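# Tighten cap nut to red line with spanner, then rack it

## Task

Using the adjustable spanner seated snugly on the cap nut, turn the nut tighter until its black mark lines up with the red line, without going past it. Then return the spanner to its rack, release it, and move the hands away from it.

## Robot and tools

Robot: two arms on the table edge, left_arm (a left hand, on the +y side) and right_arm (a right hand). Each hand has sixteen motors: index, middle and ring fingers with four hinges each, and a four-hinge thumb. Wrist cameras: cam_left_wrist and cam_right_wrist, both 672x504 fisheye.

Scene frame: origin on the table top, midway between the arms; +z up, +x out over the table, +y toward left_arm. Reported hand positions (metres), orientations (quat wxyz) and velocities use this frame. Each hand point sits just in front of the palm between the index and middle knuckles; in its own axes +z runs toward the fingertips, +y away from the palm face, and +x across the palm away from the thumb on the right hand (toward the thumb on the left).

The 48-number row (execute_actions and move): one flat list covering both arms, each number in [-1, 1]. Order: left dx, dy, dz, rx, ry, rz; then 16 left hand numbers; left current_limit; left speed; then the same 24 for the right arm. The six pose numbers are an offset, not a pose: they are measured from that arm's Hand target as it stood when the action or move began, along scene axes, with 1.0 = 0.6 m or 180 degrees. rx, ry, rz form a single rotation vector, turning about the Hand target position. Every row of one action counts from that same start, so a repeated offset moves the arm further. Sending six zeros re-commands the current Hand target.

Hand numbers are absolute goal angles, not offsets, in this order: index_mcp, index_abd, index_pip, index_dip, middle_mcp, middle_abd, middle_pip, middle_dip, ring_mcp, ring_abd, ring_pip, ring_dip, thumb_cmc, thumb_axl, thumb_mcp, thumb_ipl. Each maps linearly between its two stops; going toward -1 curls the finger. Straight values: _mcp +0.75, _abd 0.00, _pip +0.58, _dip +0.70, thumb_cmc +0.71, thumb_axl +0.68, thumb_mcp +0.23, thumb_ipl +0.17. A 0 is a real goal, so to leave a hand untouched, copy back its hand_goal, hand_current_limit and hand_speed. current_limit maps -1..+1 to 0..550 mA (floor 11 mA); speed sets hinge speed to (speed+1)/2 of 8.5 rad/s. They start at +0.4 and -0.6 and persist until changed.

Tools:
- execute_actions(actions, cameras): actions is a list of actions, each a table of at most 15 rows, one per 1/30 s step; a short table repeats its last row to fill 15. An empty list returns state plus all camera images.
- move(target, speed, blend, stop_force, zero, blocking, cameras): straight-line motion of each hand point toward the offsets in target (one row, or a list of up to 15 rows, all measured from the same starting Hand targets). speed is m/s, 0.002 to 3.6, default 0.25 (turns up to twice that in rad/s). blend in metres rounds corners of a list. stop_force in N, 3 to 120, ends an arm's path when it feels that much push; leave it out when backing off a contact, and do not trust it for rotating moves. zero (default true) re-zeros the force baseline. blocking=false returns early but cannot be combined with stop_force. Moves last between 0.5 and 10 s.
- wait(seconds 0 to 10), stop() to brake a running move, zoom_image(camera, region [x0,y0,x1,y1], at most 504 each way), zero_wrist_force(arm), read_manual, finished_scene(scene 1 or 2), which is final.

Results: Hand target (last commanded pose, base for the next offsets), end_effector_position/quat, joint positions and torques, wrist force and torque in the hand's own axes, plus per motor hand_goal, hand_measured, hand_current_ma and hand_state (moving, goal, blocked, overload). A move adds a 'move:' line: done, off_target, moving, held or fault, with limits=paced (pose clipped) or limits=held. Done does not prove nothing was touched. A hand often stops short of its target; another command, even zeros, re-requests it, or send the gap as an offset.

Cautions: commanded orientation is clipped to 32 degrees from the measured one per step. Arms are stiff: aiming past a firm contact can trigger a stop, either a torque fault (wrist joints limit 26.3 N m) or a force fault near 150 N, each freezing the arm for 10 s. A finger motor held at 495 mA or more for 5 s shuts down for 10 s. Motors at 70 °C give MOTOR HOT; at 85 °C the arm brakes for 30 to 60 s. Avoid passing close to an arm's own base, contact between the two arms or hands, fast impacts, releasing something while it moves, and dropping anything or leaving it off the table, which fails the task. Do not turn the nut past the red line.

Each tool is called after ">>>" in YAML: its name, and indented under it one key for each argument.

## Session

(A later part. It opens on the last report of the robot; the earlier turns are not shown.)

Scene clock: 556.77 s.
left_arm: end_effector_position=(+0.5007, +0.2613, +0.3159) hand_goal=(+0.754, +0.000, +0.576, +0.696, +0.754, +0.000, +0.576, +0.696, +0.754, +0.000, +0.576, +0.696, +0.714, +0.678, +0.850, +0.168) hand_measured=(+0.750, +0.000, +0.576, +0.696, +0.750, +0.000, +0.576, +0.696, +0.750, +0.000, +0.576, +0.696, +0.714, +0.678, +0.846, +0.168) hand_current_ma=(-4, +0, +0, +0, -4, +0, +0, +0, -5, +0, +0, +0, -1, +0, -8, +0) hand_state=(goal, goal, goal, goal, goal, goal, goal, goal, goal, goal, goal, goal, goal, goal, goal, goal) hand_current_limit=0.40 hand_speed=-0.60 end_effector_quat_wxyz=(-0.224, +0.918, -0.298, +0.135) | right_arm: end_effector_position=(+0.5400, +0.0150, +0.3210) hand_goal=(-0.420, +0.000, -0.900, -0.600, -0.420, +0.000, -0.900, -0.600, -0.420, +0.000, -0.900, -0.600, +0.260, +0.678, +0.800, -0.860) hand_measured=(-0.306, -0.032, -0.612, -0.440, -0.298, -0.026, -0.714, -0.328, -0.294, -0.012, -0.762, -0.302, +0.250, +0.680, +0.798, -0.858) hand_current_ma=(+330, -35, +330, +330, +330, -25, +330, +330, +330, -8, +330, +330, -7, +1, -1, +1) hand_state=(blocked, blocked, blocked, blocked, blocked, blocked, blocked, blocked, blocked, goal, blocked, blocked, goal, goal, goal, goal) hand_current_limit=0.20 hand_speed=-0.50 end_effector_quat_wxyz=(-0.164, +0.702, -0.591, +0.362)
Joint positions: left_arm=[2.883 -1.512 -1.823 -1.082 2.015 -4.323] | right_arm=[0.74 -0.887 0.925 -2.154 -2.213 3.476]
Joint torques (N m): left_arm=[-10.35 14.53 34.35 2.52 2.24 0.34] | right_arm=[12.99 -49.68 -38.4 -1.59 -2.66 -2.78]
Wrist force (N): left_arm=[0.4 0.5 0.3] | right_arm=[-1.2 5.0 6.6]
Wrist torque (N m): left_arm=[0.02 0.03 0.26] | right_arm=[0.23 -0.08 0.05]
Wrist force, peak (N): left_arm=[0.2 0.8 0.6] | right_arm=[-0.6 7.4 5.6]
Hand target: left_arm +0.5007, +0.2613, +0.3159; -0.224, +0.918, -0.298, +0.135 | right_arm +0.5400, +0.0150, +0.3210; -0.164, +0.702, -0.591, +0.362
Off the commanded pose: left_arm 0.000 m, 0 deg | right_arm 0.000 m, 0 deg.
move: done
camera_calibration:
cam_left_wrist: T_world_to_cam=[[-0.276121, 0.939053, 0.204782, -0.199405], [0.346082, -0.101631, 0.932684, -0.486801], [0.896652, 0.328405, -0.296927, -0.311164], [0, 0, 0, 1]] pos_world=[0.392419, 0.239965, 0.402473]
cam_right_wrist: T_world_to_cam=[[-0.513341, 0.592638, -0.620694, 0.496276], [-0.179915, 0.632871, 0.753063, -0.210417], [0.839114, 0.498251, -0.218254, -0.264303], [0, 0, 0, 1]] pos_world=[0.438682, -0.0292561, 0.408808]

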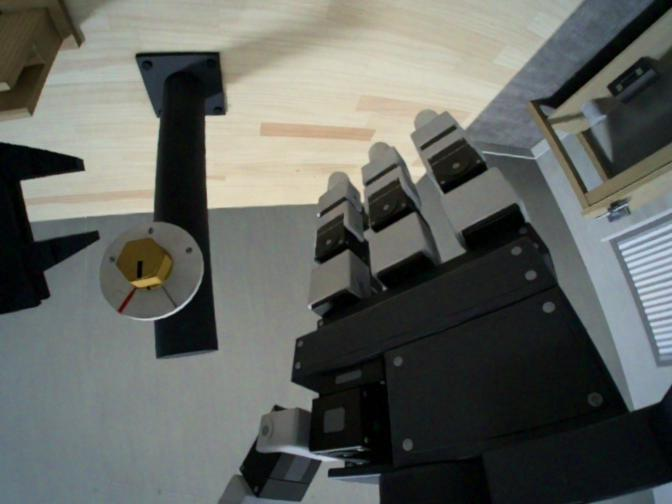

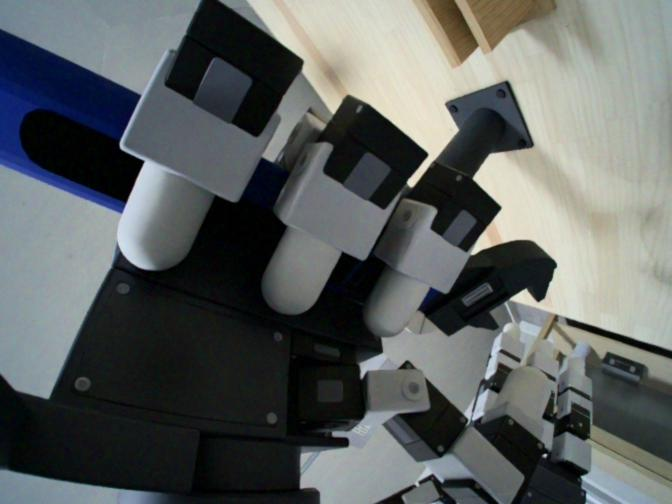

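>>> move:
  target:
    - [0,0,0,0,0,0,0.754,0,0.576,0.696,0.754,0,0.576,0.696,0.754,0,0.576,0.696,0.714,0.678,0.85,0.168,0.4,-0.6,0.0333,-0.03,0,0.00206,-0.05283,0.01717,-0.42,0,-0.9,-0.6,-0.42,0,-0.9,-0.6,-0.42,0,-0.9,-0.6,0.26,0.678,0.8,-0.86,0.2,-0.5]
  speed: 0.15

Scene clock: 558.33 s.
left_arm: end_effector_position=(+0.5007, +0.2613, +0.3159) hand_goal=(+0.754, +0.000, +0.576, +0.696, +0.754, +0.000, +0.576, +0.696, +0.754, +0.000, +0.576, +0.696, +0.714, +0.678, +0.850, +0.168) hand_measured=(+0.750, +0.000, +0.576, +0.696, +0.750, +0.000, +0.576, +0.696, +0.750, +0.000, +0.576, +0.696, +0.714, +0.678, +0.846, +0.168) hand_current_ma=(-4, +0, +0, +0, -4, +0, +0, +0, -5, +0, +0, +0, -1, +0, -8, +0) hand_state=(goal, goal, goal, goal, goal, goal, goal, goal, goal, goal, goal, goal, goal, goal, goal, goal) hand_current_limit=0.40 hand_speed=-0.60 end_effector_quat_wxyz=(-0.224, +0.918, -0.298, +0.135) | right_arm: end_effector_position=(+0.5600, -0.0030, +0.3210) hand_goal=(-0.420, +0.000, -0.900, -0.600, -0.420, +0.000, -0.900, -0.600, -0.420, +0.000, -0.900, -0.600, +0.260, +0.678, +0.800, -0.860) hand_measured=(-0.306, -0.032, -0.612, -0.440, -0.298, -0.026, -0.714, -0.328, -0.294, -0.012, -0.762, -0.302, +0.250, +0.680, +0.798, -0.858) hand_current_ma=(+330, -35, +330, +330, +330, -25, +330, +330, +330, -8, +330, +330, -7, +1, -1, +1) hand_state=(blocked, blocked, blocked, blocked, blocked, blocked, blocked, blocked, blocked, goal, blocked, blocked, goal, goal, goal, goal) hand_current_limit=0.20 hand_speed=-0.50 end_effector_quat_wxyz=(-0.224, +0.685, -0.557, +0.412)
Joint positions: left_arm=[2.883 -1.512 -1.823 -1.082 2.015 -4.323] | right_arm=[0.728 -0.926 1.085 -2.496 -2.253 3.332]
Joint torques (N m): left_arm=[-9.48 13.86 33.86 2.46 2.25 0.15] | right_arm=[-13.27 -71.84 -17.83 -6.56 -1.36 -2.67]
Wrist force (N): left_arm=[0.0 0.6 0.3] | right_arm=[-1.1 5.8 5.8]
Wrist torque (N m): left_arm=[0.04 0.07 0.23] | right_arm=[0.27 -0.12 0.07]
Wrist force, peak (N): left_arm=[-0.3 0.7 0.5] | right_arm=[-1.6 5.7 6.5]
Hand target: left_arm +0.5007, +0.2613, +0.3159; -0.224, +0.918, -0.298, +0.135 | right_arm +0.5600, -0.0030, +0.3210; -0.225, +0.685, -0.557, +0.412
Off the commanded pose: left_arm 0.000 m, 0 deg | right_arm 0.000 m, 0 deg.
move: done

>>> move:
  target:
    - [0,0,0,0,0,0,0.754,0,0.576,0.696,0.754,0,0.576,0.696,0.754,0,0.576,0.696,0.714,0.678,0.85,0.168,0.4,-0.6,0,0,0,0.00164,-0.04227,0.01373,-0.42,0,-0.9,-0.6,-0.42,0,-0.9,-0.6,-0.42,0,-0.9,-0.6,0.26,0.678,0.8,-0.86,0.2,-0.5]
  speed: 0.1

Scene clock: 559.13 s.
left_arm: end_effector_position=(+0.5007, +0.2613, +0.3159) hand_goal=(+0.754, +0.000, +0.576, +0.696, +0.754, +0.000, +0.576, +0.696, +0.754, +0.000, +0.576, +0.696, +0.714, +0.678, +0.850, +0.168) hand_measured=(+0.750, +0.000, +0.576, +0.696, +0.750, +0.000, +0.576, +0.696, +0.750, +0.000, +0.576, +0.696, +0.714, +0.678, +0.846, +0.168) hand_current_ma=(-4, +0, +0, +0, -4, +0, +0, +0, -5, +0, +0, +0, -1, +0, -8, +0) hand_state=(goal, goal, goal, goal, goal, goal, goal, goal, goal, goal, goal, goal, goal, goal, goal, goal) hand_current_limit=0.40 hand_speed=-0.60 end_effector_quat_wxyz=(-0.224, +0.918, -0.298, +0.135) | right_arm: end_effector_position=(+0.5601, -0.0032, +0.3211) hand_goal=(-0.420, +0.000, -0.900, -0.600, -0.420, +0.000, -0.900, -0.600, -0.420, +0.000, -0.900, -0.600, +0.260, +0.678, +0.800, -0.860) hand_measured=(-0.306, -0.032, -0.612, -0.440, -0.298, -0.026, -0.714, -0.328, -0.294, -0.012, -0.762, -0.302, +0.250, +0.680, +0.798, -0.858) hand_current_ma=(+330, -35, +330, +330, +330, -25, +330, +330, +330, -8, +330, +330, -7, +1, -1, +1) hand_state=(blocked, blocked, blocked, blocked, blocked, blocked, blocked, blocked, blocked, goal, blocked, blocked, goal, goal, goal, goal) hand_current_limit=0.20 hand_speed=-0.50 end_effector_quat_wxyz=(-0.226, +0.684, -0.556, +0.414)
Joint positions: left_arm=[2.883 -1.512 -1.823 -1.082 2.015 -4.323] | right_arm=[0.728 -0.927 1.09 -2.507 -2.254 3.328]
Joint torques (N m): left_arm=[-9.73 13.54 34.08 2.4 2.25 0.23] | right_arm=[-13.61 -46.43 -37.1 -1.52 0.18 2.36]
Wrist force (N): left_arm=[0.2 0.4 0.5] | right_arm=[-1.5 5.8 5.7]
Wrist torque (N m): left_arm=[0.00 0.06 0.25] | right_arm=[0.29 -0.06 -0.14]
Wrist force, peak (N): left_arm=[0.1 0.5 0.5] | right_arm=[-1.4 6.1 6.0]
Hand target: left_arm +0.5007, +0.2613, +0.3159; -0.224, +0.918, -0.298, +0.135 | right_arm +0.5601, -0.0032, +0.3210; -0.226, +0.684, -0.556, +0.414 (not the last commanded pose)
Off the commanded pose: left_arm 0.000 m, 0 deg | right_arm 0.000 m, 8 deg.
move: held (right_arm; a check stopped the path); limits=held
pose unreachable (right arm): on one or more control steps of this call, first in action 0 (counted from 0), this arm could not follow its commanded pose, so it was not sent that pose on those steps. It may still have moved: this result reports where it is.
cause: moving toward the commanded pose would bring two parts of the arm too close to each other (joints 4 (wrist 1) to 6 (wrist 3) lie between them).

>>> move:
  target:
    - [0,0,0,0,0,0,0.754,0,0.576,0.696,0.754,0,0.576,0.696,0.754,0,0.576,0.696,0.714,0.678,0.85,0.168,0.4,-0.6,0.025,0.0387,0.0283,-0.0005,0.0132,-0.0043,-0.42,0,-0.9,-0.6,-0.42,0,-0.9,-0.6,-0.42,0,-0.9,-0.6,0.26,0.678,0.8,-0.86,0.2,-0.5]
  speed: 0.1
  cameras: ["all"]

>>> zoom_image:
  camera: "cam_left_wrist"
  region: [60, 200, 220, 330]

Scene clock: 566.27 s.
left_arm: end_effector_position=(+0.5007, +0.2613, +0.3159) hand_goal=(+0.754, +0.000, +0.576, +0.696, +0.754, +0.000, +0.576, +0.696, +0.754, +0.000, +0.576, +0.696, +0.714, +0.678, +0.850, +0.168) hand_measured=(+0.750, +0.000, +0.576, +0.696, +0.750, +0.000, +0.576, +0.696, +0.750, +0.000, +0.576, +0.696, +0.714, +0.678, +0.846, +0.168) hand_current_ma=(-4, +0, +0, +0, -4, +0, +0, +0, -5, +0, +0, +0, -1, +0, -8, +0) hand_state=(goal, goal, goal, goal, goal, goal, goal, goal, goal, goal, goal, goal, goal, goal, goal, goal) hand_current_limit=0.40 hand_speed=-0.60 end_effector_quat_wxyz=(-0.224, +0.918, -0.298, +0.135) | right_arm: end_effector_position=(+0.5751, +0.0200, +0.3379) hand_goal=(-0.420, +0.000, -0.900, -0.600, -0.420, +0.000, -0.900, -0.600, -0.420, +0.000, -0.900, -0.600, +0.260, +0.678, +0.800, -0.860) hand_measured=(-0.306, -0.032, -0.612, -0.440, -0.298, -0.026, -0.714, -0.328, -0.294, -0.012, -0.762, -0.302, +0.250, +0.680, +0.798, -0.858) hand_current_ma=(+330, -35, +330, +330, +330, -25, +330, +330, +330, -8, +330, +330, -7, +1, -1, +1) hand_state=(blocked, blocked, blocked, blocked, blocked, blocked, blocked, blocked, blocked, goal, blocked, blocked, goal, goal, goal, goal) hand_current_limit=0.20 hand_speed=-0.50 end_effector_quat_wxyz=(-0.211, +0.689, -0.565, +0.401)
Joint positions: left_arm=[2.883 -1.512 -1.823 -1.082 2.015 -4.323] | right_arm=[0.734 -0.846 0.885 -2.324 -2.249 3.369]
Joint torques (N m): left_arm=[-11.23 13.81 33.99 2.57 2.32 0.24] | right_arm=[12.68 -50.32 -36.63 -1.29 -2.29 2.36]
Wrist force (N): left_arm=[-0.1 0.3 0.3] | right_arm=[-1.5 5.5 5.8]
Wrist torque (N m): left_arm=[0.00 0.08 0.23] | right_arm=[0.29 -0.05 -0.14]
Wrist force, peak (N): left_arm=[0.3 0.8 0.3] | right_arm=[-0.7 6.2 6.2]
Hand target: left_arm +0.5007, +0.2613, +0.3159; -0.224, +0.918, -0.298, +0.135 | right_arm +0.5751, +0.0200, +0.3380; -0.211, +0.689, -0.565, +0.401
Off the commanded pose: left_arm 0.000 m, 0 deg | right_arm 0.000 m, 0 deg.
move: done
camera_calibration:
cam_left_wrist: T_world_to_cam=[[-0.276121, 0.939053, 0.204782, -0.199405], [0.346082, -0.101631, 0.932684, -0.486801], [0.896652, 0.328405, -0.296927, -0.311164], [0, 0, 0, 1]] pos_world=[0.392419, 0.239965, 0.402473]
cam_right_wrist: T_world_to_cam=[[-0.453464, 0.575373, -0.680673, 0.508069], [-0.302132, 0.619254, 0.724735, -0.139873], [0.838503, 0.534294, -0.10697, -0.330462], [0, 0, 0, 1]] pos_world=[0.465224, -0.0291487, 0.411851]

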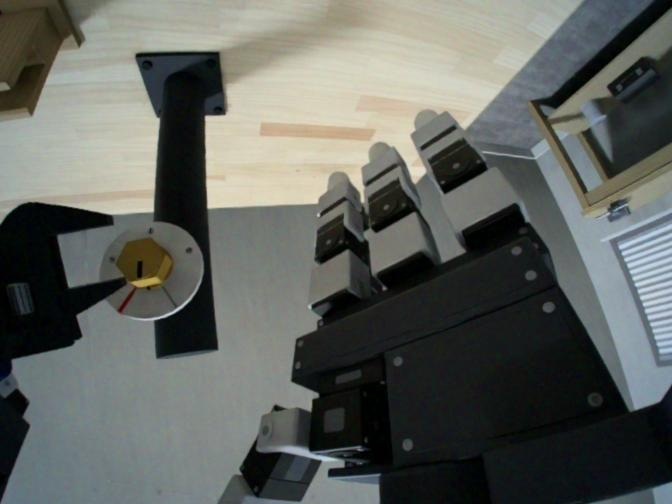

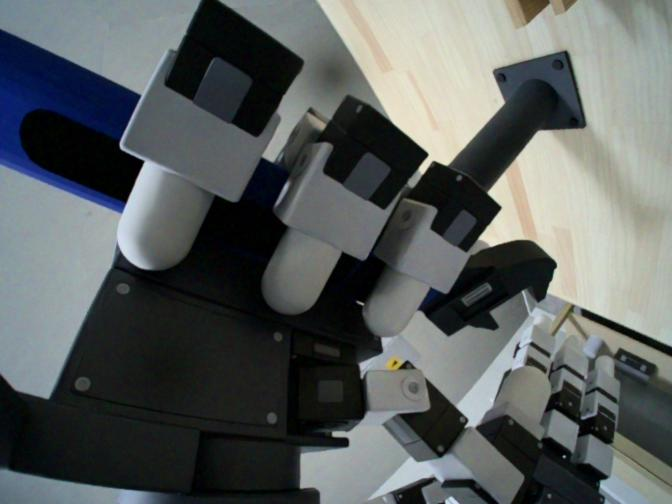

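Scaled by 3.150 from the camera's 672x504 image, which has a finer 960x720 frame.

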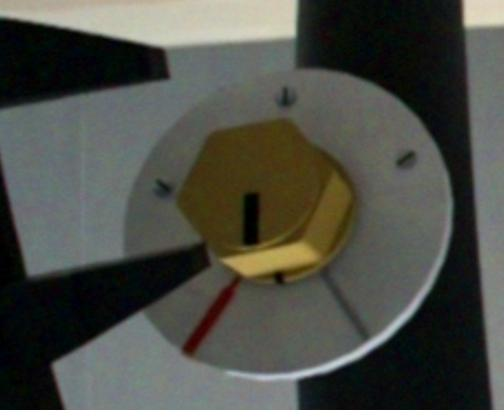

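>>> move:
  target:
    - [0,0,0,0,0,0,0.754,0,0.576,0.696,0.754,0,0.576,0.696,0.754,0,0.576,0.696,0.714,0.678,0.85,0.168,0.4,-0.6,-0.0585,-0.0333,0,0,0,0,-0.42,0,-0.9,-0.6,-0.42,0,-0.9,-0.6,-0.42,0,-0.9,-0.6,0.26,0.678,0.8,-0.86,0.2,-0.5]
    - [0,0,0,0,0,0,0.754,0,0.576,0.696,0.754,0,0.576,0.696,0.754,0,0.576,0.696,0.714,0.678,0.85,0.168,0.4,-0.6,-0.0168,0.0525,-0.1267,0.1684,-0.0636,-0.0137,-0.42,0,-0.9,-0.6,-0.42,0,-0.9,-0.6,-0.42,0,-0.9,-0.6,0.26,0.678,0.8,-0.86,0.2,-0.5]
    - [0,0,0,0,0,0,0.754,0,0.576,0.696,0.754,0,0.576,0.696,0.754,0,0.576,0.696,0.714,0.678,0.85,0.168,0.4,-0.6,0.0165,0.1292,-0.2143,0.3368,-0.1272,-0.0274,-0.42,0,-0.9,-0.6,-0.42,0,-0.9,-0.6,-0.42,0,-0.9,-0.6,0.26,0.678,0.8,-0.86,0.2,-0.5]
  speed: [0.1,0.15,0.15]
  blend: [0.01,0.01,0]
  cameras: ["all"]

>>> zoom_image:
  camera: "cam_left_wrist"
  region: [60, 200, 220, 330]

Scene clock: 575.83 s.
left_arm: end_effector_position=(+0.5007, +0.2613, +0.3159) hand_goal=(+0.754, +0.000, +0.576, +0.696, +0.754, +0.000, +0.576, +0.696, +0.754, +0.000, +0.576, +0.696, +0.714, +0.678, +0.850, +0.168) hand_measured=(+0.750, +0.000, +0.576, +0.696, +0.750, +0.000, +0.576, +0.696, +0.750, +0.000, +0.576, +0.696, +0.714, +0.678, +0.846, +0.168) hand_current_ma=(-4, +0, +0, +0, -4, +0, +0, +0, -5, +0, +0, +0, -1, +0, -8, +0) hand_state=(goal, goal, goal, goal, goal, goal, goal, goal, goal, goal, goal, goal, goal, goal, goal, goal) hand_current_limit=0.40 hand_speed=-0.60 end_effector_quat_wxyz=(-0.224, +0.918, -0.298, +0.135) | right_arm: end_effector_position=(+0.5850, +0.0975, +0.2094) hand_goal=(-0.420, +0.000, -0.900, -0.600, -0.420, +0.000, -0.900, -0.600, -0.420, +0.000, -0.900, -0.600, +0.260, +0.678, +0.800, -0.860) hand_measured=(-0.306, -0.032, -0.612, -0.440, -0.298, -0.026, -0.714, -0.328, -0.294, -0.012, -0.762, -0.302, +0.250, +0.680, +0.798, -0.858) hand_current_ma=(+330, -35, +330, +330, +330, -25, +330, +330, +330, -8, +330, +330, -7, +1, -1, +1) hand_state=(blocked, blocked, blocked, blocked, blocked, blocked, blocked, blocked, blocked, goal, blocked, blocked, goal, goal, goal, goal) hand_current_limit=0.20 hand_speed=-0.50 end_effector_quat_wxyz=(+0.614, -0.376, +0.666, -0.195)
Joint positions: left_arm=[2.883 -1.512 -1.823 -1.082 2.015 -4.323] | right_arm=[0.698 -0.692 1.382 -3.643 -2.006 3.971]
Joint torques (N m): left_arm=[-10.22 13.85 34.33 2.27 2.27 0.06] | right_arm=[12.67 -49.14 -32.28 -6.63 -1.19 2.58]
Wrist force (N): left_arm=[0.2 0.2 0.0] | right_arm=[2.4 5.2 2.8]
Wrist torque (N m): left_arm=[0.01 0.05 0.25] | right_arm=[0.37 -0.16 -0.19]
Wrist force, peak (N): left_arm=[0.0 0.8 0.3] | right_arm=[0.1 7.1 5.7]
Hand target: left_arm +0.5007, +0.2613, +0.3159; -0.224, +0.918, -0.298, +0.135 | right_arm +0.5850, +0.0975, +0.2094; +0.614, -0.376, +0.666, -0.195
Off the commanded pose: left_arm 0.000 m, 0 deg | right_arm 0.000 m, 0 deg.
move: done
camera_calibration:
cam_left_wrist: T_world_to_cam=[[-0.276121, 0.939053, 0.204782, -0.199405], [0.346082, -0.101631, 0.932684, -0.486801], [0.896652, 0.328405, -0.296927, -0.311164], [0, 0, 0, 1]] pos_world=[0.392419, 0.239965, 0.402473]
cam_right_wrist: T_world_to_cam=[[-0.243968, 0.96657, 0.0788843, 0.0606907], [-0.615121, -0.217118, 0.757948, 0.165946], [0.749737, 0.136392, 0.647527, -0.461276], [0, 0, 0, 1]] pos_world=[0.46272, 0.0402824, 0.168123]

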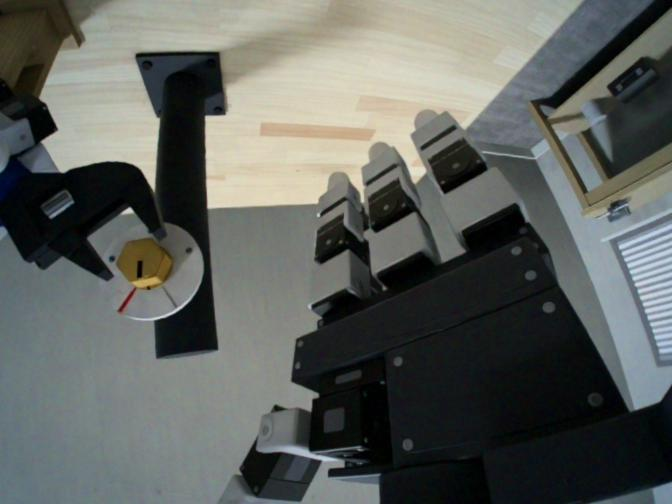

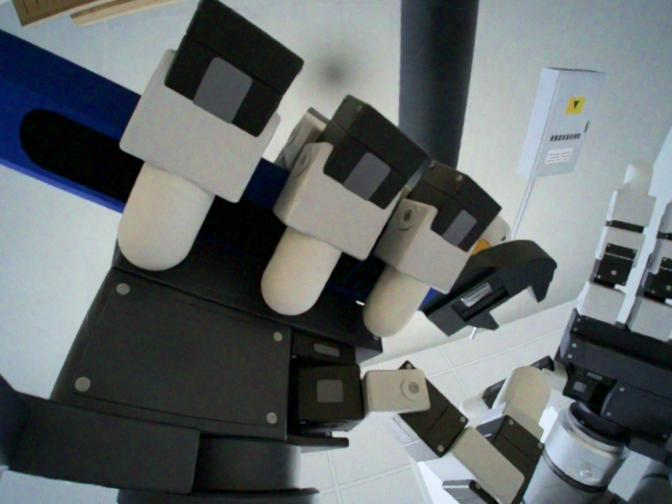

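Scaled by 3.150 from the camera's 672x504 image, which has a finer 960x720 frame.

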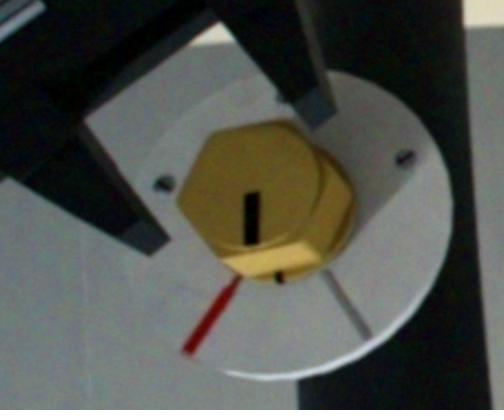

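>>> move:
  target: [0,0,0,0,0,0,0.754,0,0.576,0.696,0.754,0,0.576,0.696,0.754,0,0.576,0.696,0.714,0.678,0.85,0.168,0.4,-0.6,0.0583,0,0,-0.0012,0,0,-0.42,0,-0.9,-0.6,-0.42,0,-0.9,-0.6,-0.42,0,-0.9,-0.6,0.26,0.678,0.8,-0.86,0.2,-0.5]
  speed: 0.012
  stop_force: 5
  cameras: ["cam_left_wrist"]

>>> zoom_image:
  camera: "cam_left_wrist"
  region: [60, 200, 220, 330]

Scene clock: 579.93 s.
left_arm: end_effector_position=(+0.5007, +0.2613, +0.3159) hand_goal=(+0.754, +0.000, +0.576, +0.696, +0.754, +0.000, +0.576, +0.696, +0.754, +0.000, +0.576, +0.696, +0.714, +0.678, +0.850, +0.168) hand_measured=(+0.750, +0.000, +0.576, +0.696, +0.750, +0.000, +0.576, +0.696, +0.750, +0.000, +0.576, +0.696, +0.714, +0.678, +0.846, +0.168) hand_current_ma=(-4, +0, +0, +0, -4, +0, +0, +0, -5, +0, +0, +0, -1, +0, -8, +0) hand_state=(goal, goal, goal, goal, goal, goal, goal, goal, goal, goal, goal, goal, goal, goal, goal, goal) hand_current_limit=0.40 hand_speed=-0.60 end_effector_quat_wxyz=(-0.224, +0.918, -0.298, +0.135) | right_arm: end_effector_position=(+0.6200, +0.0975, +0.2094) hand_goal=(-0.420, +0.000, -0.900, -0.600, -0.420, +0.000, -0.900, -0.600, -0.420, +0.000, -0.900, -0.600, +0.260, +0.678, +0.800, -0.860) hand_measured=(-0.306, -0.032, -0.612, -0.440, -0.298, -0.026, -0.714, -0.328, -0.294, -0.012, -0.762, -0.302, +0.250, +0.680, +0.798, -0.858) hand_current_ma=(+330, -35, +330, +330, +330, -25, +330, +330, +330, -8, +330, +330, -7, +1, -1, +1) hand_state=(blocked, blocked, blocked, blocked, blocked, blocked, blocked, blocked, blocked, goal, blocked, blocked, goal, goal, goal, goal) hand_current_limit=0.20 hand_speed=-0.50 end_effector_quat_wxyz=(+0.613, -0.378, +0.665, -0.196)
Joint positions: left_arm=[2.883 -1.512 -1.823 -1.082 2.015 -4.323] | right_arm=[0.667 -0.646 1.285 -3.594 -1.976 3.962]
Joint torques (N m): left_arm=[-10.8 13.67 34.79 2.27 2.27 0.13] | right_arm=[-13.25 -51.51 -32.83 -1.33 1.21 -2.06]
Wrist force (N): left_arm=[0.1 0.6 0.2] | right_arm=[2.3 5.5 3.1]
Wrist torque (N m): left_arm=[0.05 0.07 0.24] | right_arm=[0.36 -0.14 -0.01]
Wrist force, peak (N): left_arm=[0.1 0.9 0.3] | right_arm=[2.6 5.8 3.0]
Hand target: left_arm +0.5007, +0.2613, +0.3159; -0.224, +0.918, -0.298, +0.135 | right_arm +0.6200, +0.0975, +0.2094; +0.613, -0.378, +0.665, -0.196
Off the commanded pose: left_arm 0.000 m, 0 deg | right_arm 0.000 m, 0 deg.
move: done
camera_calibration:
cam_left_wrist: T_world_to_cam=[[-0.276121, 0.939053, 0.204782, -0.199405], [0.346082, -0.101631, 0.932684, -0.486801], [0.896652, 0.328405, -0.296927, -0.311164], [0, 0, 0, 1]] pos_world=[0.392419, 0.239965, 0.402473]
Images, in order (width x height): cam_left_wrist 672x504.

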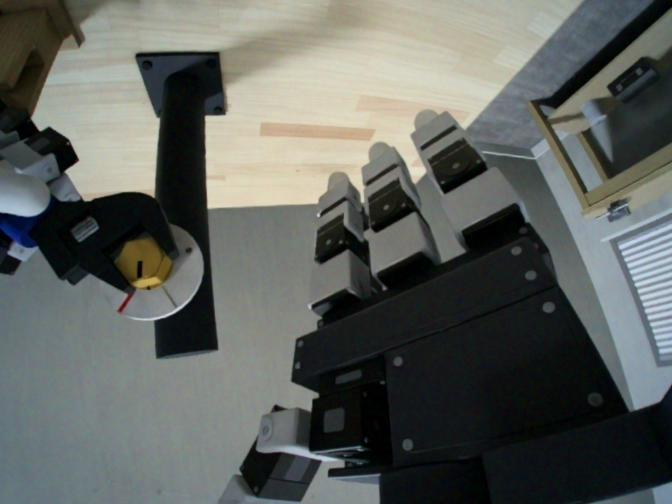

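Scaled by 3.150 from the camera's 672x504 image, which has a finer 960x720 frame.

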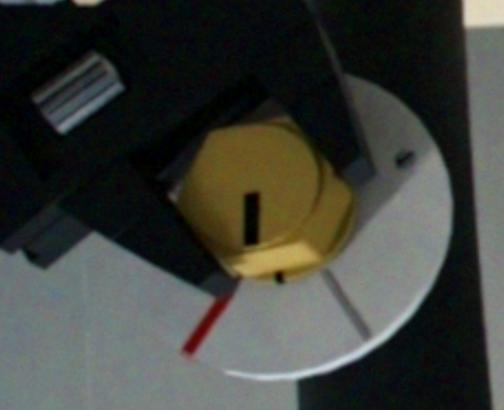

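>>> execute_actions:
  actions:
    - [[0,0,0,0,0,0,0.754,0,0.576,0.696,0.754,0,0.576,0.696,0.754,0,0.576,0.696,0.714,0.678,0.85,0.168,0.4,-0.6,0,0,0,0,0,0,-0.42,0,-0.9,-0.6,-0.42,0,-0.9,-0.6,-0.42,0,-0.9,-0.6,0.218,0.678,0.5,-0.86,0.2,-0.5]]
    - [[0,0,0,0,0,0,0.754,0,0.576,0.696,0.754,0,0.576,0.696,0.754,0,0.576,0.696,0.714,0.678,0.85,0.168,0.4,-0.6,0,0,0,0,0,0,-0.42,0,-0.9,-0.6,-0.42,0,-0.9,-0.6,-0.42,0,-0.9,-0.6,0.218,0.678,0.22,-0.85,0.4,-0.7]]
    - [[0,0,0,0,0,0,0.754,0,0.576,0.696,0.754,0,0.576,0.696,0.754,0,0.576,0.696,0.714,0.678,0.85,0.168,0.4,-0.6,0,0,0,0,0,0,-0.42,0,-0.9,-0.6,-0.42,0,-0.9,-0.6,-0.42,0,-0.9,-0.6,0.218,0.678,0.22,-0.85,0.4,-0.8]]
    - [[0,0,0,0,0,0,0.754,0,0.576,0.696,0.754,0,0.576,0.696,0.754,0,0.576,0.696,0.714,0.678,0.85,0.168,0.4,-0.6,0,0,0,0,0,0,-0.42,0,-0.9,-0.6,-0.42,0,-0.9,-0.6,-0.42,0,-0.9,-0.6,0.288,0.678,0.22,-0.75,0.4,-0.8]]
    - [[0,0,0,0,0,0,0.754,0,0.576,0.696,0.754,0,0.576,0.696,0.754,0,0.576,0.696,0.714,0.678,0.85,0.168,0.4,-0.6,0,0,0,0,0,0,-0.42,0,-0.9,-0.6,-0.42,0,-0.9,-0.6,-0.42,0,-0.9,-0.6,0.368,0.678,0.2,-0.63,0.4,-0.8]]
    - [[0,0,0,0,0,0,0.754,0,0.576,0.696,0.754,0,0.576,0.696,0.754,0,0.576,0.696,0.714,0.678,0.85,0.168,0.4,-0.6,0,0,0,0,0,0,-0.42,0,-0.9,-0.6,-0.42,0,-0.9,-0.6,-0.42,0,-0.9,-0.6,0.368,0.678,0.2,-0.63,0.4,-0.8]]
  cameras: ["all"]

>>> zoom_image:
  camera: "cam_left_wrist"
  region: [0, 180, 140, 300]

>>> zoom_image:
  camera: "cam_right_wrist"
  region: [400, 240, 540, 380]

Scene clock: 583.83 s.
left_arm: end_effector_position=(+0.5007, +0.2613, +0.3159) hand_goal=(+0.754, +0.000, +0.576, +0.696, +0.754, +0.000, +0.576, +0.696, +0.754, +0.000, +0.576, +0.696, +0.714, +0.678, +0.850, +0.168) hand_measured=(+0.750, +0.000, +0.576, +0.696, +0.750, +0.000, +0.576, +0.696, +0.750, +0.000, +0.576, +0.696, +0.714, +0.678, +0.846, +0.168) hand_current_ma=(-4, +0, +0, +0, -4, +0, +0, +0, -5, +0, +0, +0, -1, +0, -8, +0) hand_state=(goal, goal, goal, goal, goal, goal, goal, goal, goal, goal, goal, goal, goal, goal, goal, goal) hand_current_limit=0.40 hand_speed=-0.60 end_effector_quat_wxyz=(-0.224, +0.918, -0.298, +0.135) | right_arm: end_effector_position=(+0.6200, +0.0975, +0.2094) hand_goal=(-0.420, +0.000, -0.900, -0.600, -0.420, +0.000, -0.900, -0.600, -0.420, +0.000, -0.900, -0.600, +0.368, +0.678, +0.200, -0.630) hand_measured=(-0.304, -0.032, -0.612, -0.440, -0.298, -0.026, -0.714, -0.328, -0.294, -0.012, -0.762, -0.302, +0.250, +0.658, +0.292, -0.770) hand_current_ma=(+347, -35, +385, +385, +371, -25, +385, +385, +385, -8, +385, +385, -330, -28, +328, -385) hand_state=(blocked, blocked, blocked, blocked, blocked, blocked, blocked, blocked, blocked, goal, blocked, blocked, blocked, goal, blocked, blocked) hand_current_limit=0.40 hand_speed=-0.80 end_effector_quat_wxyz=(+0.613, -0.378, +0.665, -0.196)
Joint positions: left_arm=[2.883 -1.512 -1.823 -1.082 2.015 -4.323] | right_arm=[0.667 -0.646 1.285 -3.594 -1.976 3.962]
Joint torques (N m): left_arm=[-11.19 13.91 33.49 2.18 2.07 0.12] | right_arm=[-12.07 -53.03 -31.3 -1.62 0.75 -1.95]
Wrist force (N): left_arm=[0.2 0.2 0.4] | right_arm=[2.0 5.3 3.0]
Wrist torque (N m): left_arm=[-0.03 0.06 0.26] | right_arm=[0.33 -0.10 -0.06]
Wrist force, peak (N): left_arm=[0.1 0.8 0.4] | right_arm=[2.7 5.7 2.9]
Hand target: left_arm +0.5007, +0.2613, +0.3159; -0.224, +0.918, -0.298, +0.135 | right_arm +0.6200, +0.0975, +0.2094; +0.613, -0.378, +0.665, -0.196
Off the commanded pose: left_arm 0.000 m, 0 deg | right_arm 0.000 m, 0 deg.
camera_calibration:
cam_left_wrist: T_world_to_cam=[[-0.276121, 0.939053, 0.204782, -0.199405], [0.346082, -0.101631, 0.932684, -0.486801], [0.896652, 0.328405, -0.296927, -0.311164], [0, 0, 0, 1]] pos_world=[0.392419, 0.239965, 0.402473]
cam_right_wrist: T_world_to_cam=[[-0.24387, 0.966873, 0.0753984, 0.0698446], [-0.615252, -0.214342, 0.758632, 0.187212], [0.749662, 0.138618, 0.647142, -0.487559], [0, 0, 0, 1]] pos_world=[0.49772, 0.040181, 0.168229]

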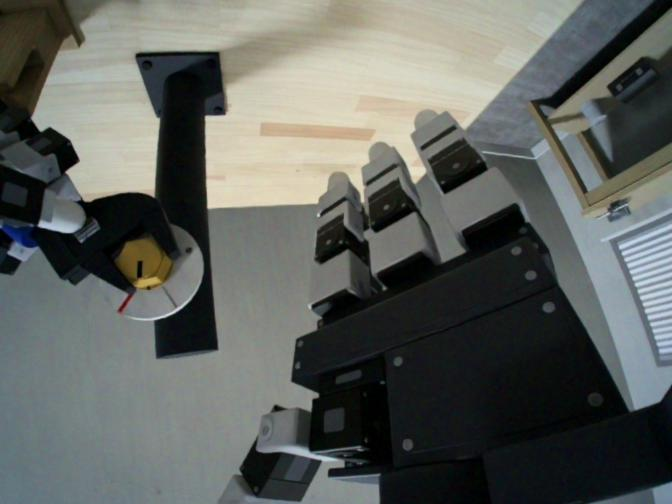

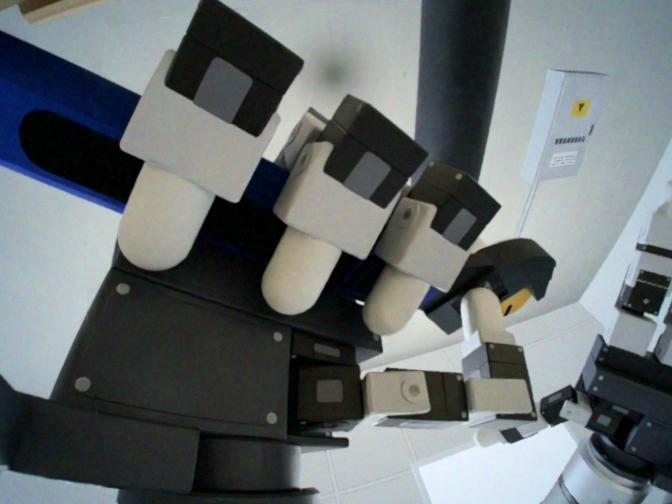

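Scaled by 3.600 from the camera's 672x504 image, which has a finer 960x720 frame.

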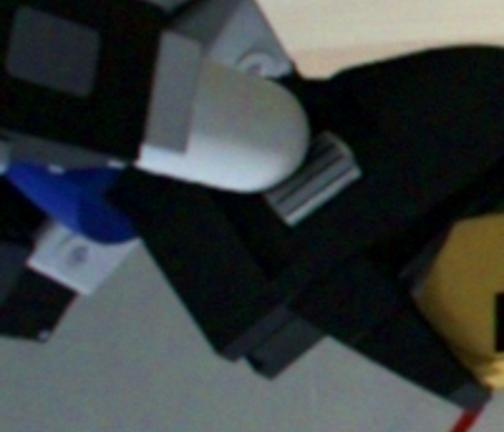

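Scaled by 3.600 from the camera's 672x504 image, which has a finer 960x720 frame.

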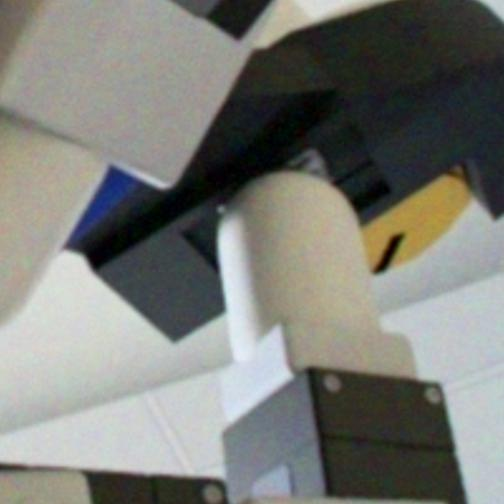

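>>> execute_actions:
  actions:
    - [[0,0,0,0,0,0,0.754,0,0.576,0.696,0.754,0,0.576,0.696,0.754,0,0.576,0.696,0.714,0.678,0.85,0.168,0.4,-0.6,0,0,0,0,0,0,-0.42,0,-0.9,-0.6,-0.42,0,-0.9,-0.6,-0.42,0,-0.9,-0.6,0.368,0.678,0.24,-0.63,0.6,-0.8]]
    - [[0,0,0,0,0,0,0.754,0,0.576,0.696,0.754,0,0.576,0.696,0.754,0,0.576,0.696,0.714,0.678,0.85,0.168,0.4,-0.6,0,0,0,0,0,0,-0.42,0,-0.9,-0.6,-0.42,0,-0.9,-0.6,-0.42,0,-0.9,-0.6,0.368,0.678,0.24,-0.63,0.6,-0.8]]
  cameras: ["all"]

>>> zoom_image:
  camera: "cam_left_wrist"
  region: [0, 180, 140, 300]

Scene clock: 585.57 s.
left_arm: end_effector_position=(+0.5007, +0.2613, +0.3159) hand_goal=(+0.754, +0.000, +0.576, +0.696, +0.754, +0.000, +0.576, +0.696, +0.754, +0.000, +0.576, +0.696, +0.714, +0.678, +0.850, +0.168) hand_measured=(+0.750, +0.000, +0.576, +0.696, +0.750, +0.000, +0.576, +0.696, +0.750, +0.000, +0.576, +0.696, +0.714, +0.678, +0.846, +0.168) hand_current_ma=(-4, +0, +0, +0, -4, +0, +0, +0, -5, +0, +0, +0, -1, +0, -8, +0) hand_state=(goal, goal, goal, goal, goal, goal, goal, goal, goal, goal, goal, goal, goal, goal, goal, goal) hand_current_limit=0.40 hand_speed=-0.60 end_effector_quat_wxyz=(-0.224, +0.918, -0.298, +0.135) | right_arm: end_effector_position=(+0.6200, +0.0975, +0.2094) hand_goal=(-0.420, +0.000, -0.900, -0.600, -0.420, +0.000, -0.900, -0.600, -0.420, +0.000, -0.900, -0.600, +0.368, +0.678, +0.240, -0.630) hand_measured=(-0.304, -0.032, -0.612, -0.440, -0.298, -0.026, -0.714, -0.330, -0.294, -0.012, -0.762, -0.302, +0.250, +0.658, +0.292, -0.768) hand_current_ma=(+349, -35, +440, +440, +371, -25, +440, +440, +390, -8, +415, +440, -330, -28, +135, -440) hand_state=(blocked, blocked, blocked, blocked, blocked, blocked, blocked, blocked, blocked, goal, blocked, blocked, blocked, goal, blocked, blocked) hand_current_limit=0.60 hand_speed=-0.80 end_effector_quat_wxyz=(+0.613, -0.378, +0.665, -0.196)
Joint positions: left_arm=[2.883 -1.512 -1.823 -1.082 2.015 -4.323] | right_arm=[0.667 -0.646 1.285 -3.594 -1.976 3.962]
Joint torques (N m): left_arm=[-9.87 13.05 34.21 2.11 2.04 0.08] | right_arm=[-10.62 -53.63 -30.71 -1.81 0.23 -1.8]
Wrist force (N): left_arm=[0.0 0.3 0.6] | right_arm=[2.3 5.6 2.9]
Wrist torque (N m): left_arm=[-0.03 0.08 0.24] | right_arm=[0.38 -0.13 -0.02]
Wrist force, peak (N): left_arm=[0.4 0.7 0.4] | right_arm=[2.2 5.9 2.9]
Hand target: left_arm +0.5007, +0.2613, +0.3159; -0.224, +0.918, -0.298, +0.135 | right_arm +0.6200, +0.0975, +0.2094; +0.613, -0.378, +0.665, -0.196
Off the commanded pose: left_arm 0.000 m, 0 deg | right_arm 0.000 m, 0 deg.
camera_calibration:
cam_left_wrist: T_world_to_cam=[[-0.276121, 0.939053, 0.204782, -0.199405], [0.346082, -0.101631, 0.932684, -0.486801], [0.896652, 0.328405, -0.296927, -0.311164], [0, 0, 0, 1]] pos_world=[0.392419, 0.239965, 0.402473]
cam_right_wrist: T_world_to_cam=[[-0.24387, 0.966873, 0.0753984, 0.0698446], [-0.615252, -0.214342, 0.758632, 0.187212], [0.749662, 0.138618, 0.647142, -0.487559], [0, 0, 0, 1]] pos_world=[0.49772, 0.040181, 0.168229]

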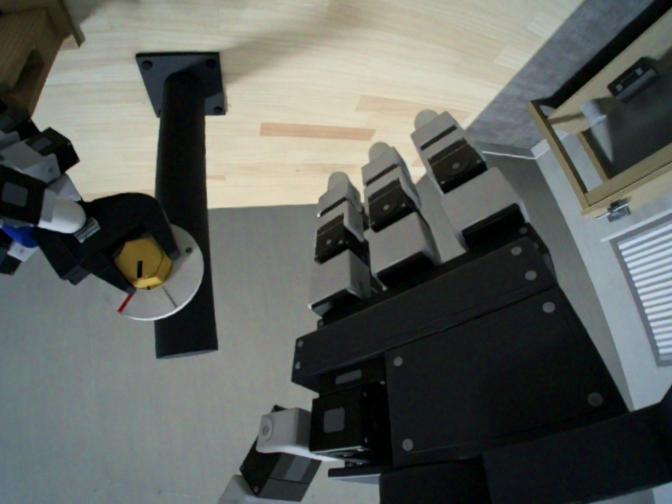

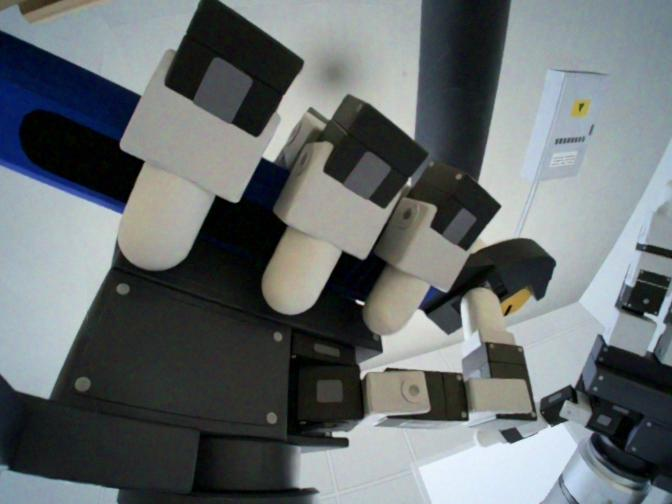

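Scaled by 3.600 from the camera's 672x504 image, which has a finer 960x720 frame.

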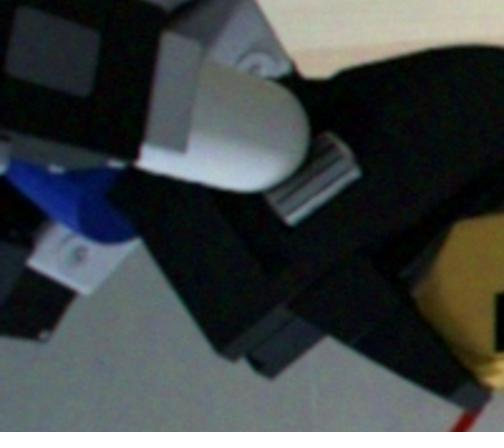

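>>> zoom_image:
  camera: "cam_right_wrist"
  region: [470, 260, 560, 330]

>>> zoom_image:
  camera: "cam_left_wrist"
  region: [90, 215, 170, 300]

Scaled by 5.600 from the camera's 672x504 image, which has a finer 960x720 frame.

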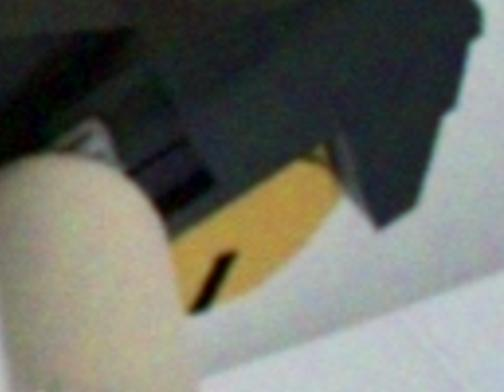

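Scaled by 5.929 from the camera's 672x504 image, which has a finer 960x720 frame.

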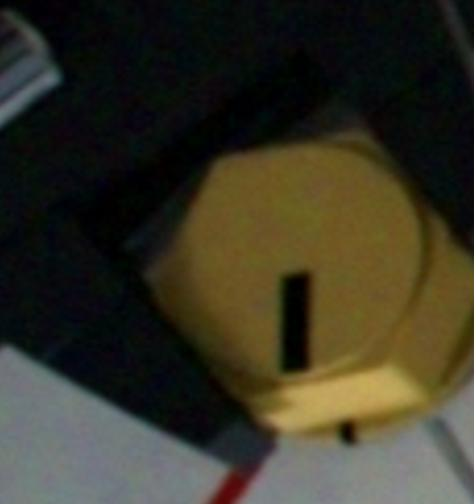

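>>> execute_actions:
  actions:
    - [[0,0,0,0,0,0,0.754,0,0.576,0.696,0.754,0,0.576,0.696,0.754,0,0.576,0.696,0.714,0.678,0.85,0.168,0.4,-0.6,0,0,0,0,0,0,-0.42,0,-0.9,-0.6,-0.42,0,-0.9,-0.6,-0.42,0,-0.9,-0.6,0.25,0.678,0.6,-0.8,0.2,-0.5]]
    - [[0,0,0,0,0,0,0.754,0,0.576,0.696,0.754,0,0.576,0.696,0.754,0,0.576,0.696,0.714,0.678,0.85,0.168,0.4,-0.6,0,0,0,0,0,0,-0.42,0,-0.9,-0.6,-0.42,0,-0.9,-0.6,-0.42,0,-0.9,-0.6,0.26,0.678,0.8,-0.86,0.2,-0.5]]
  cameras: ["all"]

>>> zoom_image:
  camera: "cam_right_wrist"
  region: [435, 265, 525, 335]

>>> zoom_image:
  camera: "cam_right_wrist"
  region: [480, 270, 560, 332]

Scene clock: 587.70 s.
left_arm: end_effector_position=(+0.5007, +0.2613, +0.3159) hand_goal=(+0.754, +0.000, +0.576, +0.696, +0.754, +0.000, +0.576, +0.696, +0.754, +0.000, +0.576, +0.696, +0.714, +0.678, +0.850, +0.168) hand_measured=(+0.750, +0.000, +0.576, +0.696, +0.750, +0.000, +0.576, +0.696, +0.750, +0.000, +0.576, +0.696, +0.714, +0.678, +0.846, +0.168) hand_current_ma=(-4, +0, +0, +0, -4, +0, +0, +0, -5, +0, +0, +0, -1, +0, -8, +0) hand_state=(goal, goal, goal, goal, goal, goal, goal, goal, goal, goal, goal, goal, goal, goal, goal, goal) hand_current_limit=0.40 hand_speed=-0.60 end_effector_quat_wxyz=(-0.224, +0.918, -0.298, +0.135) | right_arm: end_effector_position=(+0.6200, +0.0975, +0.2094) hand_goal=(-0.420, +0.000, -0.900, -0.600, -0.420, +0.000, -0.900, -0.600, -0.420, +0.000, -0.900, -0.600, +0.260, +0.678, +0.800, -0.860) hand_measured=(-0.308, -0.032, -0.612, -0.440, -0.300, -0.026, -0.714, -0.330, -0.294, -0.012, -0.762, -0.302, +0.240, +0.678, +0.798, -0.858) hand_current_ma=(+327, -35, +330, +330, +330, -25, +330, +330, +330, -8, +330, +330, -20, +0, -1, +1) hand_state=(blocked, blocked, blocked, blocked, blocked, blocked, blocked, blocked, blocked, goal, blocked, blocked, goal, goal, goal, goal) hand_current_limit=0.20 hand_speed=-0.50 end_effector_quat_wxyz=(+0.613, -0.378, +0.665, -0.196)
Joint positions: left_arm=[2.883 -1.512 -1.823 -1.082 2.015 -4.323] | right_arm=[0.667 -0.646 1.285 -3.594 -1.976 3.962]
Joint torques (N m): left_arm=[-9.97 13.63 33.94 2.16 2.2 -0.05] | right_arm=[-9.94 -54.35 -30.15 -1.96 -0.35 -1.68]
Wrist force (N): left_arm=[0.0 0.4 0.2] | right_arm=[2.3 5.7 3.0]
Wrist torque (N m): left_arm=[0.01 0.07 0.24] | right_arm=[0.40 -0.14 -0.02]
Wrist force, peak (N): left_arm=[-0.1 0.6 0.5] | right_arm=[2.6 5.7 2.7]
Hand target: left_arm +0.5007, +0.2613, +0.3159; -0.224, +0.918, -0.298, +0.135 | right_arm +0.6200, +0.0975, +0.2094; +0.613, -0.378, +0.665, -0.196
Off the commanded pose: left_arm 0.000 m, 0 deg | right_arm 0.000 m, 0 deg.
camera_calibration:
cam_left_wrist: T_world_to_cam=[[-0.276121, 0.939053, 0.204782, -0.199405], [0.346082, -0.101631, 0.932684, -0.486801], [0.896652, 0.328405, -0.296927, -0.311164], [0, 0, 0, 1]] pos_world=[0.392419, 0.239965, 0.402473]
cam_right_wrist: T_world_to_cam=[[-0.24387, 0.966873, 0.0753984, 0.0698446], [-0.615252, -0.214342, 0.758632, 0.187212], [0.749662, 0.138618, 0.647142, -0.487559], [0, 0, 0, 1]] pos_world=[0.49772, 0.040181, 0.168229]

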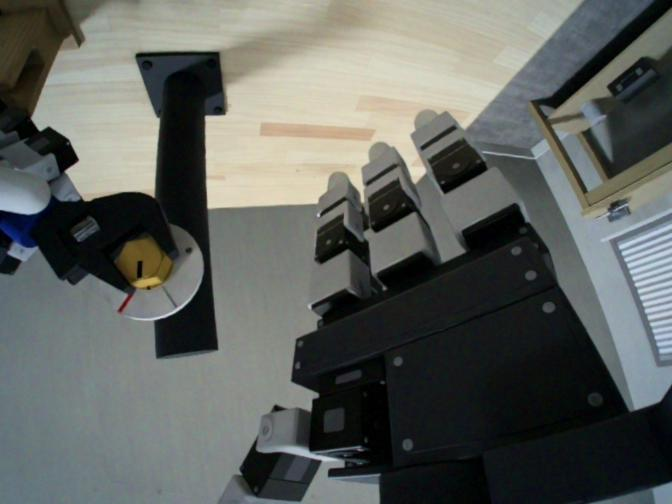

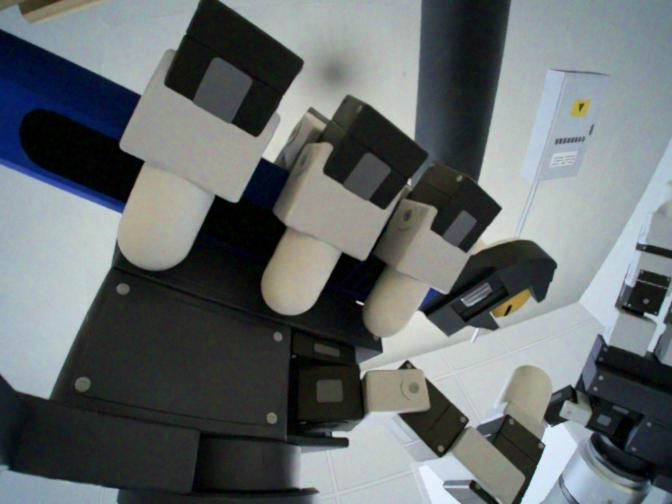

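Scaled by 5.600 from the camera's 672x504 image, which has a finer 960x720 frame.

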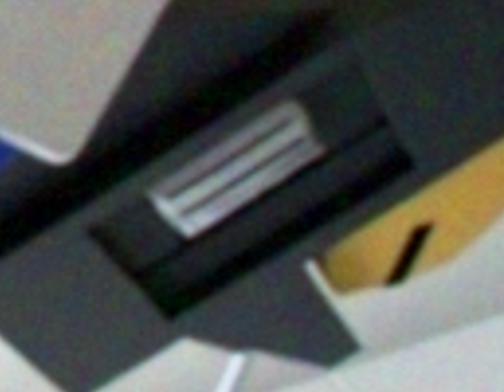

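Scaled by 6.300 from the camera's 672x504 image, which has a finer 960x720 frame.

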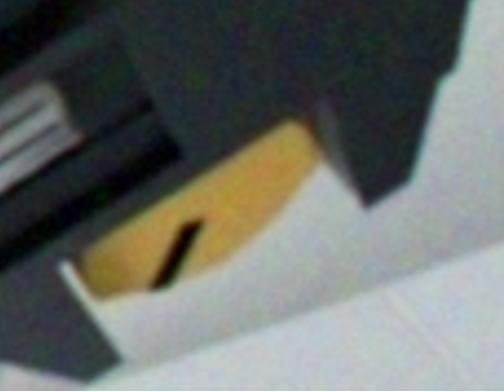

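>>> execute_actions:
  actions:
    - [[0,0,0,0,0,0,0.754,0,0.576,0.696,0.754,0,0.576,0.696,0.754,0,0.576,0.696,0.714,0.678,0.85,0.168,0.4,-0.6,0,0,0,0,0,0,-0.42,0,-0.9,-0.6,-0.42,0,-0.9,-0.6,-0.42,0,-0.9,-0.6,0.19,0.678,0.5,-0.87,0.2,-0.5]]
    - [[0,0,0,0,0,0,0.754,0,0.576,0.696,0.754,0,0.576,0.696,0.754,0,0.576,0.696,0.714,0.678,0.85,0.168,0.4,-0.6,0,0,0,0,0,0,-0.42,0,-0.9,-0.6,-0.42,0,-0.9,-0.6,-0.42,0,-0.9,-0.6,0.19,0.678,0.24,-0.86,0.4,-0.7]]
    - [[0,0,0,0,0,0,0.754,0,0.576,0.696,0.754,0,0.576,0.696,0.754,0,0.576,0.696,0.714,0.678,0.85,0.168,0.4,-0.6,0,0,0,0,0,0,-0.42,0,-0.9,-0.6,-0.42,0,-0.9,-0.6,-0.42,0,-0.9,-0.6,0.19,0.678,0.24,-0.86,0.4,-0.8]]
    - [[0,0,0,0,0,0,0.754,0,0.576,0.696,0.754,0,0.576,0.696,0.754,0,0.576,0.696,0.714,0.678,0.85,0.168,0.4,-0.6,0,0,0,0,0,0,-0.42,0,-0.9,-0.6,-0.42,0,-0.9,-0.6,-0.42,0,-0.9,-0.6,0.25,0.678,0.24,-0.75,0.4,-0.8]]
    - [[0,0,0,0,0,0,0.754,0,0.576,0.696,0.754,0,0.576,0.696,0.754,0,0.576,0.696,0.714,0.678,0.85,0.168,0.4,-0.6,0,0,0,0,0,0,-0.42,0,-0.9,-0.6,-0.42,0,-0.9,-0.6,-0.42,0,-0.9,-0.6,0.335,0.678,0.22,-0.63,0.4,-0.8]]
    - [[0,0,0,0,0,0,0.754,0,0.576,0.696,0.754,0,0.576,0.696,0.754,0,0.576,0.696,0.714,0.678,0.85,0.168,0.4,-0.6,0,0,0,0,0,0,-0.42,0,-0.9,-0.6,-0.42,0,-0.9,-0.6,-0.42,0,-0.9,-0.6,0.335,0.678,0.22,-0.63,0.4,-0.8]]
  cameras: ["all"]

>>> zoom_image:
  camera: "cam_left_wrist"
  region: [0, 180, 140, 300]

>>> zoom_image:
  camera: "cam_right_wrist"
  region: [480, 270, 560, 332]

Scene clock: 592.10 s.
left_arm: end_effector_position=(+0.5007, +0.2613, +0.3159) hand_goal=(+0.754, +0.000, +0.576, +0.696, +0.754, +0.000, +0.576, +0.696, +0.754, +0.000, +0.576, +0.696, +0.714, +0.678, +0.850, +0.168) hand_measured=(+0.750, +0.000, +0.576, +0.696, +0.750, +0.000, +0.576, +0.696, +0.750, +0.000, +0.576, +0.696, +0.714, +0.678, +0.846, +0.168) hand_current_ma=(-4, +0, +0, +0, -4, +0, +0, +0, -5, +0, +0, +0, -1, +0, -8, +0) hand_state=(goal, goal, goal, goal, goal, goal, goal, goal, goal, goal, goal, goal, goal, goal, goal, goal) hand_current_limit=0.40 hand_speed=-0.60 end_effector_quat_wxyz=(-0.224, +0.918, -0.298, +0.135) | right_arm: end_effector_position=(+0.6200, +0.0975, +0.2094) hand_goal=(-0.420, +0.000, -0.900, -0.600, -0.420, +0.000, -0.900, -0.600, -0.420, +0.000, -0.900, -0.600, +0.336, +0.678, +0.220, -0.630) hand_measured=(-0.304, -0.032, -0.612, -0.440, -0.300, -0.026, -0.714, -0.330, -0.294, -0.012, -0.762, -0.302, +0.210, +0.656, +0.306, -0.834) hand_current_ma=(+345, -35, +385, +385, +368, -25, +385, +385, +385, -8, +385, +385, -372, -31, +300, -385) hand_state=(blocked, blocked, blocked, blocked, blocked, blocked, blocked, blocked, blocked, goal, blocked, blocked, blocked, blocked, blocked, blocked) hand_current_limit=0.40 hand_speed=-0.80 end_effector_quat_wxyz=(+0.613, -0.378, +0.665, -0.196)
Joint positions: left_arm=[2.883 -1.512 -1.823 -1.082 2.015 -4.323] | right_arm=[0.667 -0.646 1.285 -3.594 -1.976 3.962]
Joint torques (N m): left_arm=[-10.3 14.29 34.54 2.18 2.17 0.09] | right_arm=[-8.25 -55.57 -28.07 -2.41 -0.33 -1.49]
Wrist force (N): left_arm=[-0.1 0.3 0.1] | right_arm=[2.4 5.3 2.8]
Wrist torque (N m): left_arm=[0.01 0.08 0.23] | right_arm=[0.35 -0.14 -0.02]
Wrist force, peak (N): left_arm=[0.4 0.6 0.4] | right_arm=[2.5 5.8 3.0]
Hand target: left_arm +0.5007, +0.2613, +0.3159; -0.224, +0.918, -0.298, +0.135 | right_arm +0.6200, +0.0975, +0.2094; +0.613, -0.378, +0.665, -0.196
Off the commanded pose: left_arm 0.000 m, 0 deg | right_arm 0.000 m, 0 deg.
camera_calibration:
cam_left_wrist: T_world_to_cam=[[-0.276121, 0.939053, 0.204782, -0.199405], [0.346082, -0.101631, 0.932684, -0.486801], [0.896652, 0.328405, -0.296927, -0.311164], [0, 0, 0, 1]] pos_world=[0.392419, 0.239965, 0.402473]
cam_right_wrist: T_world_to_cam=[[-0.24387, 0.966873, 0.0753984, 0.0698446], [-0.615252, -0.214342, 0.758632, 0.187212], [0.749662, 0.138618, 0.647142, -0.487559], [0, 0, 0, 1]] pos_world=[0.49772, 0.040181, 0.168229]

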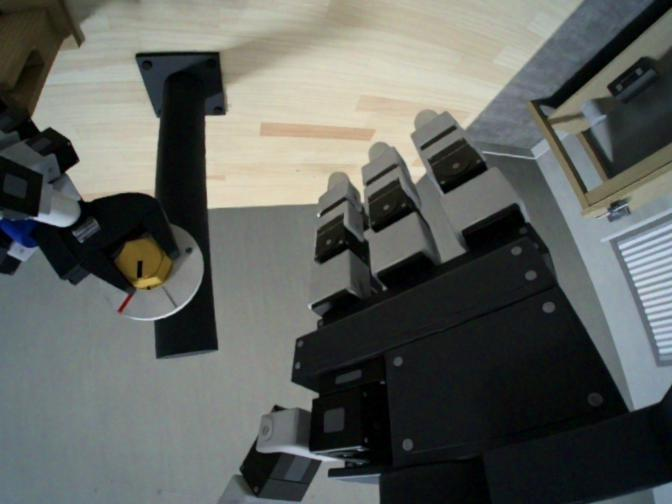

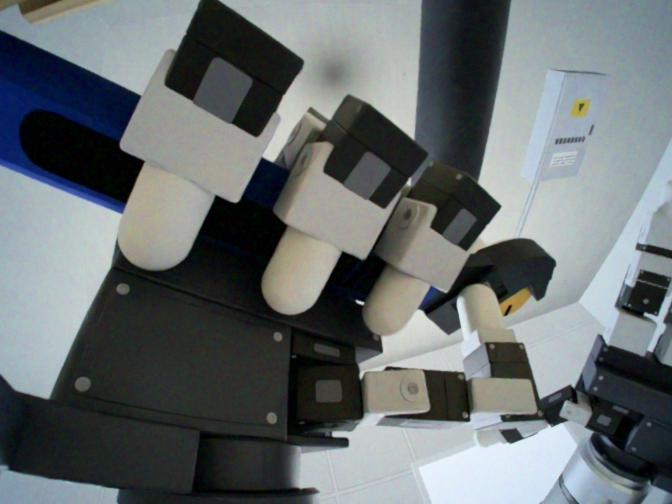

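Scaled by 3.600 from the camera's 672x504 image, which has a finer 960x720 frame.

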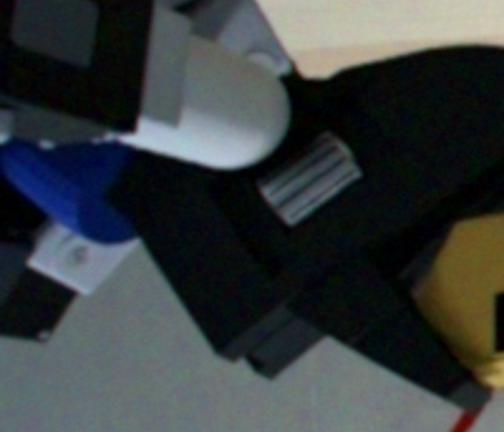

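Scaled by 6.300 from the camera's 672x504 image, which has a finer 960x720 frame.

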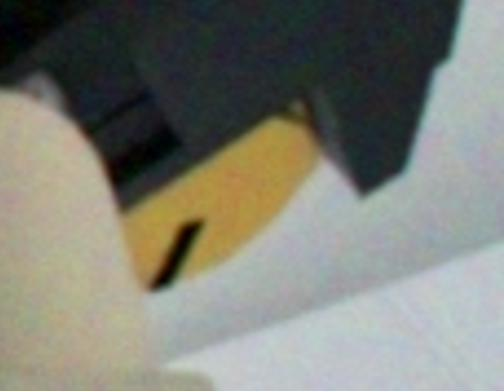

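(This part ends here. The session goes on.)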